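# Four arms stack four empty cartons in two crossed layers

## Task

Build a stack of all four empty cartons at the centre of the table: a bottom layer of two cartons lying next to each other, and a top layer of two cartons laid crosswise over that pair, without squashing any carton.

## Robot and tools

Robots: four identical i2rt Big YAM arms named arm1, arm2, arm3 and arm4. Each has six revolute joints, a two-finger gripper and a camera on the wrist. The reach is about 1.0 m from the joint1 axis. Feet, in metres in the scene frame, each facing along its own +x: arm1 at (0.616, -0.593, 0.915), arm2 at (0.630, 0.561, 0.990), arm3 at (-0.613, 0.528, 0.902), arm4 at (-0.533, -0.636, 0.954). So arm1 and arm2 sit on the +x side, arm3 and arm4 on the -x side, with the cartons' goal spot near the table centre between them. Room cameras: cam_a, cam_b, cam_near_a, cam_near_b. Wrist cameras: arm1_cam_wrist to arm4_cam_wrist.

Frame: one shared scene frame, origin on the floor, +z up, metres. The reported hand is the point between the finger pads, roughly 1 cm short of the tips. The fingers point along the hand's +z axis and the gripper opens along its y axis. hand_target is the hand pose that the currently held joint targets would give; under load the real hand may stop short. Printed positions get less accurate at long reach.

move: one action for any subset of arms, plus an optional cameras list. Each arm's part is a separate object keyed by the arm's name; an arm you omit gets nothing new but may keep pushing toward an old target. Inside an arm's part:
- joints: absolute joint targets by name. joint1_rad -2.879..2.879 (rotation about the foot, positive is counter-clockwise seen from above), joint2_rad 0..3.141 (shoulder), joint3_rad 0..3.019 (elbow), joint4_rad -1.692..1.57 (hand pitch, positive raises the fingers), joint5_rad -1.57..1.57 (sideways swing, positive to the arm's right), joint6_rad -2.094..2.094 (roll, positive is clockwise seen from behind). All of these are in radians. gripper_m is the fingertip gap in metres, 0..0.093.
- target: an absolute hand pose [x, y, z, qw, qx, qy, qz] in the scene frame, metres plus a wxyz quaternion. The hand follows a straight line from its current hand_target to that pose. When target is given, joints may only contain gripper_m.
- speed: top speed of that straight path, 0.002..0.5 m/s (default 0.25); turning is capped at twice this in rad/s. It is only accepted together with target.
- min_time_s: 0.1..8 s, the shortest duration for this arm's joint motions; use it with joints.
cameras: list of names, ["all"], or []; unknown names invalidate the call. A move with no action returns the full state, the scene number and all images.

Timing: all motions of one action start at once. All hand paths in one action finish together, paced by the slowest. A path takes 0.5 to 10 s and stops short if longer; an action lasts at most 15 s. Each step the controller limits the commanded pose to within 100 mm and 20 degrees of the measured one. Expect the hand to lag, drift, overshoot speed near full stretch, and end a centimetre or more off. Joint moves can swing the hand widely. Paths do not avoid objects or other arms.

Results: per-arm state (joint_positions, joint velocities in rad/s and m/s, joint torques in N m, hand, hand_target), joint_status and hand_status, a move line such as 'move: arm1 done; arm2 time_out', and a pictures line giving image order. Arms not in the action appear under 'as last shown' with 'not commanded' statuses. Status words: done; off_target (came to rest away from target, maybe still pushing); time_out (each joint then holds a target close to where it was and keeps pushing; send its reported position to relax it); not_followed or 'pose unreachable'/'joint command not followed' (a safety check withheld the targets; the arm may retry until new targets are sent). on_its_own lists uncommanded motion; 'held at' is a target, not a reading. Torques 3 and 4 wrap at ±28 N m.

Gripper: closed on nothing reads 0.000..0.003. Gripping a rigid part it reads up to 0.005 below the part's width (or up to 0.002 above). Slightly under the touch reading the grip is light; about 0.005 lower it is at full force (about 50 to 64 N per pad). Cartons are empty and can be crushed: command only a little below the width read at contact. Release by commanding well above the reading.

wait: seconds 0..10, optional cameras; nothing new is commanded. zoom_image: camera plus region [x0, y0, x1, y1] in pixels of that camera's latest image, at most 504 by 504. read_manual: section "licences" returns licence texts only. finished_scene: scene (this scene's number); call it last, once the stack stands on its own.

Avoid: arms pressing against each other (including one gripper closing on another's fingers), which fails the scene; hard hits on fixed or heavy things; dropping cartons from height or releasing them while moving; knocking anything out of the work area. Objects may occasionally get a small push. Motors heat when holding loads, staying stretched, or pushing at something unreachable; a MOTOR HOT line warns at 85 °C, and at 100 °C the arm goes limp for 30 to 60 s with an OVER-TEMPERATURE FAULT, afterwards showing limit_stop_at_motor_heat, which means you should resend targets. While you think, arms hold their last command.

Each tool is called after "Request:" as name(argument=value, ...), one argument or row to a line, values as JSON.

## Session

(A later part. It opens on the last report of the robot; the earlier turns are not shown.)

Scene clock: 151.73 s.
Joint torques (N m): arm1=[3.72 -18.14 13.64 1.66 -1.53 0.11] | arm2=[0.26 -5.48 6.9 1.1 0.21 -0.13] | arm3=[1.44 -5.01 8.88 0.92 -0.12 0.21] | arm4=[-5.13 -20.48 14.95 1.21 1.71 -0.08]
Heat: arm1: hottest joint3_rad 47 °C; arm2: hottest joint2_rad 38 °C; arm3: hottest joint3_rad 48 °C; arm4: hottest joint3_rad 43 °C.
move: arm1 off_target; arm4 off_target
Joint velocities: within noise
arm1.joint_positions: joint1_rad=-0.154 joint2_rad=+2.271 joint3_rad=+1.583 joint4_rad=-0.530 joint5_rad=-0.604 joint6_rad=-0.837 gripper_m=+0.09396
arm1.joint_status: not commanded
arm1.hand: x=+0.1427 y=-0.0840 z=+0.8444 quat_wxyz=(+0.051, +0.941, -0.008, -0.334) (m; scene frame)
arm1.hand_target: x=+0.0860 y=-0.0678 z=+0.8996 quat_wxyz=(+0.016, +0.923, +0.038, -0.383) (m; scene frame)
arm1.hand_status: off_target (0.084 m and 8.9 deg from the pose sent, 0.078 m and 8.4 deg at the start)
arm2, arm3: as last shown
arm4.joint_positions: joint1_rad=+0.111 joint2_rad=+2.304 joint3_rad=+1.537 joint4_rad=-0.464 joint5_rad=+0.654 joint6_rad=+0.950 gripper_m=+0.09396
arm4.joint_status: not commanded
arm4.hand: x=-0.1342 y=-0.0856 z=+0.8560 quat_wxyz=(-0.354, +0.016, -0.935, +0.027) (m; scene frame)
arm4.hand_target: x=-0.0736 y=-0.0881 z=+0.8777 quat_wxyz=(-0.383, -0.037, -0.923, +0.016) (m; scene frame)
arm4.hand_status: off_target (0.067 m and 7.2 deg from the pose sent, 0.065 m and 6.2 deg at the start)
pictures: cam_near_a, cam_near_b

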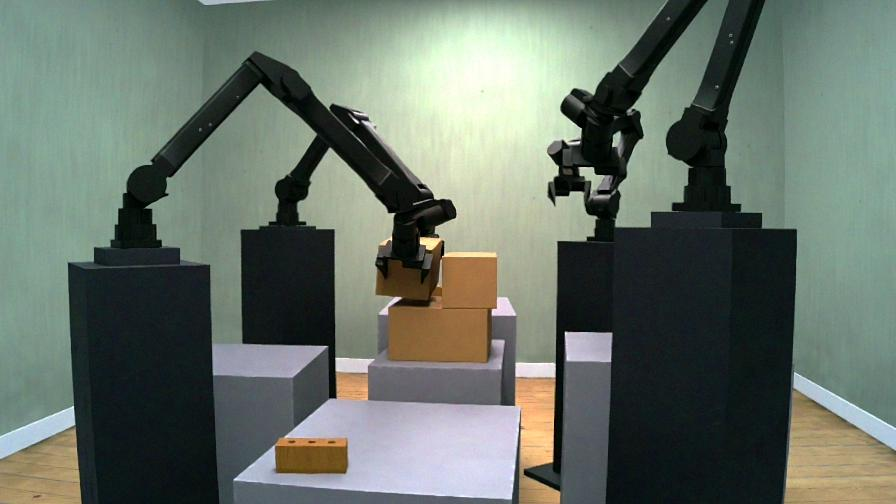

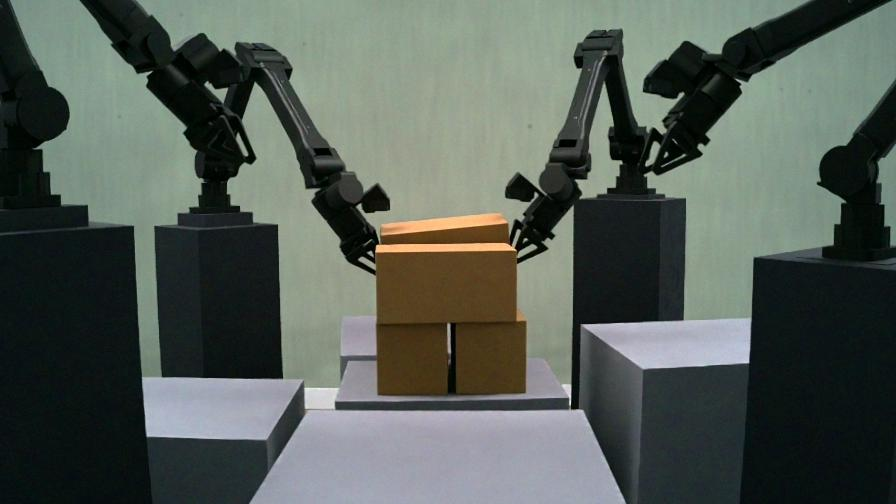

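Request:
move(
  arm1={"target":[0.080,-0.028,0.905,0.0153,0.9231,0.037,-0.3824],"speed":0.05},
  arm4={"target":[-0.070,-0.082,0.860,0.3824,0.037,0.9231,-0.0153],"speed":0.05},
)

Request:
move(
  arm1={"target":[0.080,-0.028,0.875,0.0153,0.9231,0.037,-0.3824],"speed":0.05},
  arm4={"target":[-0.070,-0.082,0.835,0.3824,0.037,0.9231,-0.0153],"speed":0.05},
  cameras=["cam_near_b","cam_near_a"],
)

Request:
zoom_image(
  camera="cam_near_a",
  region=[360, 200, 520, 380],
)

Scene clock: 154.37 s.
Joint torques (N m): arm1=[2.43 -18.02 14.19 1.91 -0.96 0.39] | arm2=[0.09 -4.72 7.05 1.21 0.21 -0.17] | arm3=[1.38 -4.95 8.92 0.92 -0.12 0.2] | arm4=[-5.95 -21.3 13.98 1.83 2.37 0.24]
Heat: arm1: hottest joint3_rad 48 °C; arm2: hottest joint2_rad 38 °C; arm3: hottest joint3_rad 48 °C; arm4: hottest joint3_rad 43 °C.
move: arm1 off_target; arm4 off_target
Joint velocities: within noise
arm1.joint_positions: joint1_rad=-0.167 joint2_rad=+2.308 joint3_rad=+1.708 joint4_rad=-0.634 joint5_rad=-0.635 joint6_rad=-0.899 gripper_m=+0.09396
arm1.joint_status: not commanded
arm1.hand: x=+0.1320 y=-0.0594 z=+0.8620 quat_wxyz=(+0.054, +0.938, +0.016, -0.342) (m; scene frame)
arm1.hand_target: x=+0.0855 y=-0.0354 z=+0.9096 quat_wxyz=(+0.016, +0.923, +0.038, -0.384) (m; scene frame)
arm1.hand_status: off_target (0.074 m and 7.0 deg from the pose sent, 0.104 m and 8.9 deg at the start)
arm2, arm3: as last shown
arm4.joint_positions: joint1_rad=+0.124 joint2_rad=+2.337 joint3_rad=+1.541 joint4_rad=-0.454 joint5_rad=+0.635 joint6_rad=+0.914 gripper_m=+0.09396
arm4.joint_status: not commanded
arm4.hand: x=-0.1448 y=-0.0821 z=+0.8353 quat_wxyz=(-0.343, +0.044, -0.938, +0.033) (m; scene frame)
arm4.hand_target: x=-0.0747 y=-0.0892 z=+0.8632 quat_wxyz=(-0.383, -0.037, -0.923, +0.016) (m; scene frame)
arm4.hand_status: off_target (0.079 m and 10.7 deg from the pose sent, 0.065 m and 7.2 deg at the start)
pictures: none

Scene clock: 155.70 s.
Joint torques (N m): arm1=[2.73 -18.67 13.29 2.77 -0.89 0.37] | arm2=[0.09 -4.42 7.01 1.07 0.2 -0.12] | arm3=[1.44 -5.07 8.9 0.94 -0.12 0.21] | arm4=[-5.77 -20.89 13.68 1.7 2.01 0.26]
Heat: arm1: hottest joint3_rad 48 °C; arm2: hottest joint2_rad 38 °C; arm3: hottest joint3_rad 48 °C; arm4: hottest joint3_rad 43 °C.
move: arm1 off_target; arm4 off_target
Joint velocities: within noise
arm1.joint_positions: joint1_rad=-0.171 joint2_rad=+2.357 joint3_rad=+1.711 joint4_rad=-0.610 joint5_rad=-0.638 joint6_rad=-0.897 gripper_m=+0.09396
arm1.joint_status: not commanded
arm1.hand: x=+0.1357 y=-0.0613 z=+0.8314 quat_wxyz=(+0.063, +0.939, +0.010, -0.338) (m; scene frame)
arm1.hand_target: x=+0.0856 y=-0.0359 z=+0.8805 quat_wxyz=(+0.017, +0.923, +0.038, -0.383) (m; scene frame)
arm1.hand_status: off_target (0.078 m and 8.3 deg from the pose sent, 0.062 m and 7.0 deg at the start)
arm2.joint_positions: joint1_rad=+0.047 joint2_rad=+1.183 joint3_rad=+0.414 joint4_rad=-0.197 joint5_rad=+0.531 joint6_rad=+0.640 gripper_m=+0.09396
arm2.joint_status: not commanded
arm2.hand: x=+0.3285 y=+0.3747 z=+1.0496 quat_wxyz=(-0.003, -0.923, +0.001, +0.385) (m; scene frame)
arm2.hand_target: x=+0.3299 y=+0.3799 z=+1.0499 quat_wxyz=(+0.000, -0.924, +0.000, +0.383) (m; scene frame)
arm2.hand_status: not commanded
arm3.joint_positions: joint1_rad=+0.237 joint2_rad=+0.909 joint3_rad=+0.519 joint4_rad=-0.519 joint5_rad=-0.444 joint6_rad=-0.507 gripper_m=+0.09396
arm3.joint_status: not commanded
arm3.hand: x=-0.3023 y=+0.3762 z=+1.0455 quat_wxyz=(-0.381, -0.004, -0.925, +0.001) (m; scene frame)
arm3.hand_target: x=-0.3000 y=+0.3799 z=+1.0500 quat_wxyz=(-0.383, +0.000, -0.924, +0.000) (m; scene frame)
arm3.hand_status: not commanded
arm4.joint_positions: joint1_rad=+0.124 joint2_rad=+2.377 joint3_rad=+1.552 joint4_rad=-0.412 joint5_rad=+0.646 joint6_rad=+0.914 gripper_m=+0.09396
arm4.joint_status: not commanded
arm4.hand: x=-0.1421 y=-0.0799 z=+0.8172 quat_wxyz=(-0.350, +0.041, -0.935, +0.030) (m; scene frame)
arm4.hand_target: x=-0.0744 y=-0.0888 z=+0.8379 quat_wxyz=(-0.383, -0.036, -0.923, +0.016) (m; scene frame)
arm4.hand_status: off_target (0.074 m and 9.9 deg from the pose sent, 0.075 m and 10.7 deg at the start)
pictures: cam_near_a, cam_near_b

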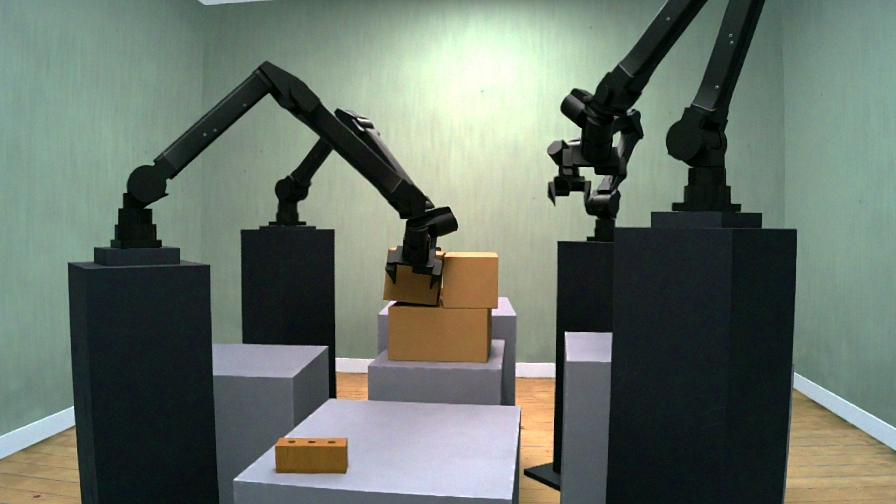

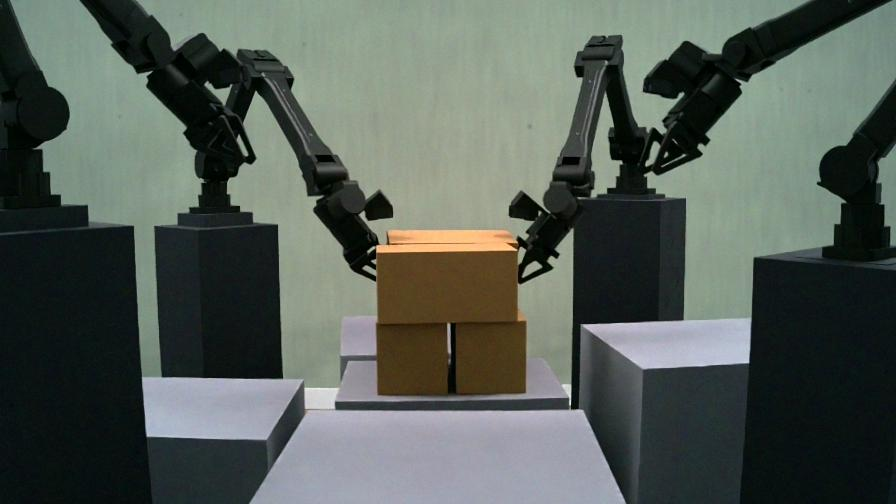

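Scaled by 2.800 from the camera's 896x504 image, which has a finer 1280x720 frame.

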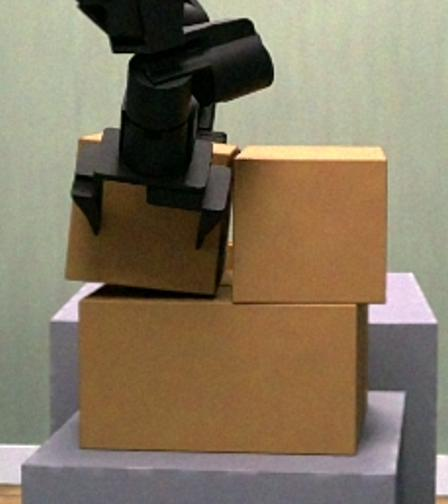

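Request:
move(
  arm1={"target":[0.080,-0.028,0.858,0.0153,0.9231,0.037,-0.3824],"speed":0.05},
  arm4={"target":[-0.070,-0.082,0.818,0.3824,0.037,0.9231,-0.0153],"speed":0.05},
)

Request:
move(
  arm1={"target":[0.19,-0.058,0.848,0,0.9239,0,-0.3827],"speed":0.06},
  arm4={"target":[-0.19,-0.082,0.835,0.3827,0,0.9239,0],"speed":0.06},
  cameras=["cam_near_b","cam_near_a"],
)

Request:
zoom_image(
  camera="cam_near_a",
  region=[360, 200, 520, 380],
)

Scene clock: 157.63 s.
Joint torques (N m): arm1=[3.25 -18.14 13.14 2.84 -0.95 0.34] | arm2=[0.56 -4.89 6.99 0.99 0.21 -0.1] | arm3=[1.49 -5.01 8.9 0.92 -0.12 0.21] | arm4=[-5.77 -19.78 13.46 1.72 1.98 0.15]
Heat: arm1: hottest joint3_rad 48 °C; arm2: hottest joint2_rad 38 °C; arm3: hottest joint3_rad 48 °C; arm4: hottest joint3_rad 44 °C.
move: arm1 off_target; arm4 off_target
Joint velocities: within noise
arm1.joint_positions: joint1_rad=-0.176 joint2_rad=+2.375 joint3_rad=+1.711 joint4_rad=-0.585 joint5_rad=-0.636 joint6_rad=-0.894 gripper_m=+0.09396
arm1.joint_status: not commanded
arm1.hand: x=+0.1379 y=-0.0579 z=+0.8200 quat_wxyz=(+0.060, +0.939, +0.007, -0.339) (m; scene frame)
arm1.hand_target: x=+0.0854 y=-0.0358 z=+0.8636 quat_wxyz=(+0.017, +0.923, +0.038, -0.384) (m; scene frame)
arm1.hand_status: off_target (0.075 m and 8.1 deg from the pose sent, 0.070 m and 8.3 deg at the start)
arm2, arm3: as last shown
arm4.joint_positions: joint1_rad=+0.124 joint2_rad=+2.390 joint3_rad=+1.564 joint4_rad=-0.390 joint5_rad=+0.646 joint6_rad=+0.924 gripper_m=+0.09396
arm4.joint_status: not commanded
arm4.hand: x=-0.1392 y=-0.0742 z=+0.8138 quat_wxyz=(-0.355, +0.033, -0.934, +0.021) (m; scene frame)
arm4.hand_target: x=-0.0746 y=-0.0885 z=+0.8207 quat_wxyz=(-0.383, -0.036, -0.923, +0.016) (m; scene frame)
arm4.hand_status: off_target (0.070 m and 8.7 deg from the pose sent, 0.072 m and 10.0 deg at the start)
pictures: none

Scene clock: 160.20 s.
Joint torques (N m): arm1=[-1.2 -19.14 5.2 1.39 -0.47 0.05] | arm2=[0.32 -5.19 7.09 1.16 0.22 -0.1] | arm3=[1.38 -5.01 8.9 0.91 -0.12 0.21] | arm4=[0.79 -22.42 5.74 0.95 0.67 -0.09]
Heat: arm1: hottest joint3_rad 48 °C; arm2: hottest joint2_rad 38 °C; arm3: hottest joint3_rad 48 °C; arm4: hottest joint3_rad 43 °C.
move: arm1 off_target; arm4 done
Joint velocities: within noise
arm1.joint_positions: joint1_rad=-0.232 joint2_rad=+2.261 joint3_rad=+1.466 joint4_rad=-0.359 joint5_rad=-0.658 joint6_rad=-0.890 gripper_m=+0.09396
arm1.joint_status: not commanded
arm1.hand: x=+0.1870 y=-0.0690 z=+0.8277 quat_wxyz=(+0.019, +0.928, -0.004, -0.372) (m; scene frame)
arm1.hand_target: x=+0.1899 y=-0.0582 z=+0.8478 quat_wxyz=(+0.000, +0.924, +0.000, -0.383) (m; scene frame)
arm1.hand_status: off_target (0.023 m and 2.6 deg from the pose sent, 0.059 m and 8.7 deg at the start)
arm2, arm3: as last shown
arm4.joint_positions: joint1_rad=+0.194 joint2_rad=+2.321 joint3_rad=+1.445 joint4_rad=-0.354 joint5_rad=+0.715 joint6_rad=+1.053 gripper_m=+0.09396
arm4.joint_status: not commanded
arm4.hand: x=-0.1838 y=-0.0837 z=+0.8294 quat_wxyz=(-0.380, +0.001, -0.925, +0.007) (m; scene frame)
arm4.hand_target: x=-0.1898 y=-0.0819 z=+0.8350 quat_wxyz=(-0.383, +0.000, -0.924, +0.000) (m; scene frame)
arm4.hand_status: done (0.009 m and 0.8 deg from the pose sent, 0.055 m and 5.6 deg at the start)
pictures: cam_near_a, cam_near_b

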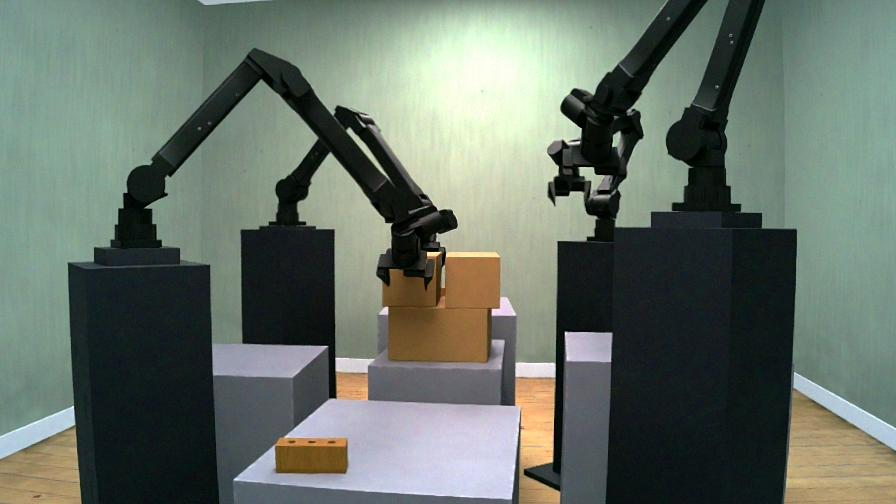

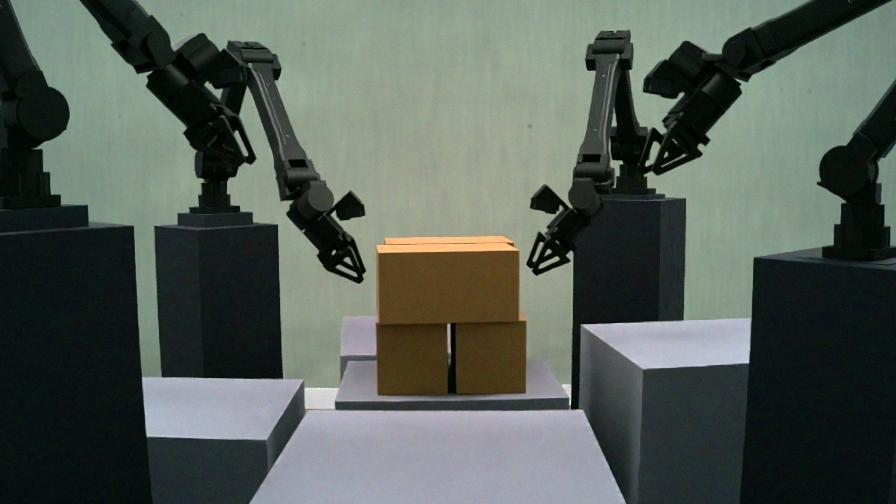

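Scaled by 2.800 from the camera's 896x504 image, which has a finer 1280x720 frame.

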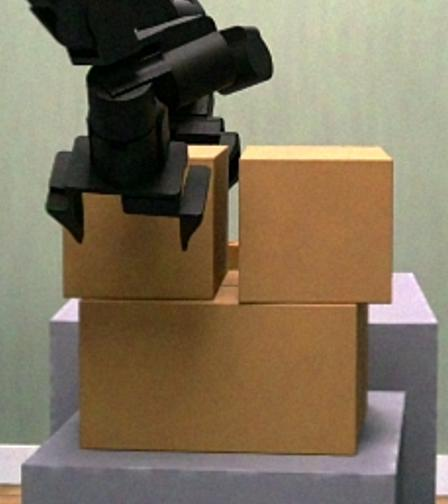

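Request:
move(
  arm1={"target":[0.30,-0.40,1.05,0,0.9239,0,-0.3827],"speed":0.25},
  arm4={"target":[-0.30,-0.40,1.05,0.3827,0,0.9239,0],"speed":0.25},
  cameras=["cam_a","cam_b"],
)

Request:
finished_scene(
  scene=1,
)

Scene clock: 163.40 s.
Joint torques (N m): arm1=[1.14 -5.25 6.76 0.8 -0.13 0.17] | arm2=[0.09 -5.25 6.99 1.25 0.22 -0.15] | arm3=[1.38 -5.01 8.91 0.91 -0.12 0.21] | arm4=[-0.97 -6.36 7.51 0.47 0.49 -0.27]
Heat: arm1: hottest joint3_rad 47 °C; arm2: hottest joint2_rad 38 °C; arm3: hottest joint3_rad 48 °C; arm4: hottest joint3_rad 43 °C.
move: arm1 done; arm4 off_target
Joint velocities: within noise
arm1.joint_positions: joint1_rad=+0.012 joint2_rad=+1.056 joint3_rad=+0.578 joint4_rad=-0.475 joint5_rad=-0.526 joint6_rad=-0.622 gripper_m=+0.09396
arm1.joint_status: not commanded
arm1.hand: x=+0.2997 y=-0.3927 z=+1.0498 quat_wxyz=(-0.003, +0.923, -0.003, -0.384) (m; scene frame)
arm1.hand_target: x=+0.3000 y=-0.3999 z=+1.0500 quat_wxyz=(+0.000, +0.924, +0.000, -0.383) (m; scene frame)
arm1.hand_status: done (0.007 m and 0.5 deg from the pose sent, 0.414 m and 2.6 deg at the start)
arm2, arm3: as last shown
arm4.joint_positions: joint1_rad=+0.161 joint2_rad=+1.125 joint3_rad=+0.539 joint4_rad=-0.576 joint5_rad=+0.700 joint6_rad=+1.002 gripper_m=+0.09396
arm4.joint_status: not commanded
arm4.hand: x=-0.2995 y=-0.3900 z=+1.0544 quat_wxyz=(-0.386, -0.001, -0.922, -0.009) (m; scene frame)
arm4.hand_target: x=-0.3000 y=-0.3998 z=+1.0500 quat_wxyz=(-0.383, +0.000, -0.924, +0.000) (m; scene frame)
arm4.hand_status: off_target (0.011 m and 1.2 deg from the pose sent, 0.403 m and 0.8 deg at the start)
pictures: cam_a, cam_b

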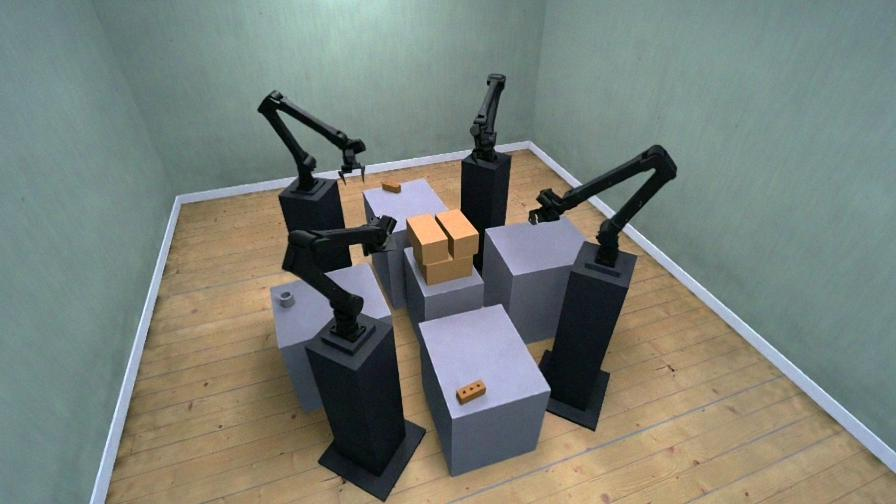

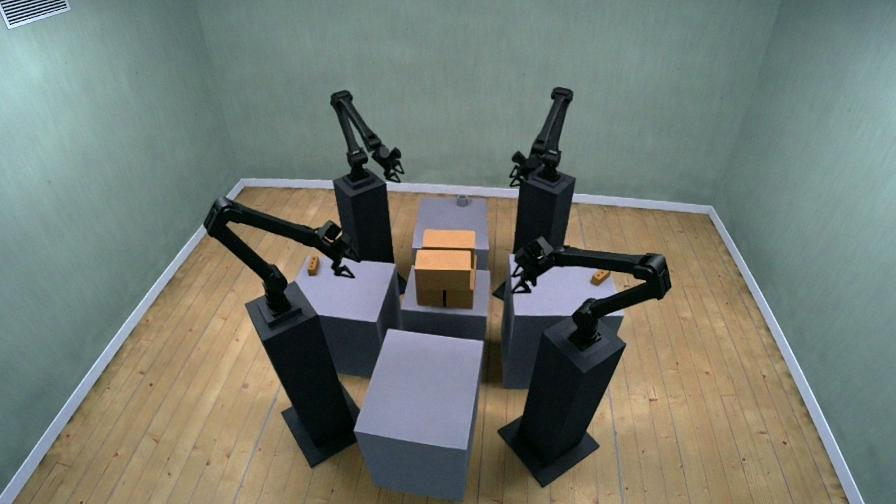

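The scene is finished: the task was done.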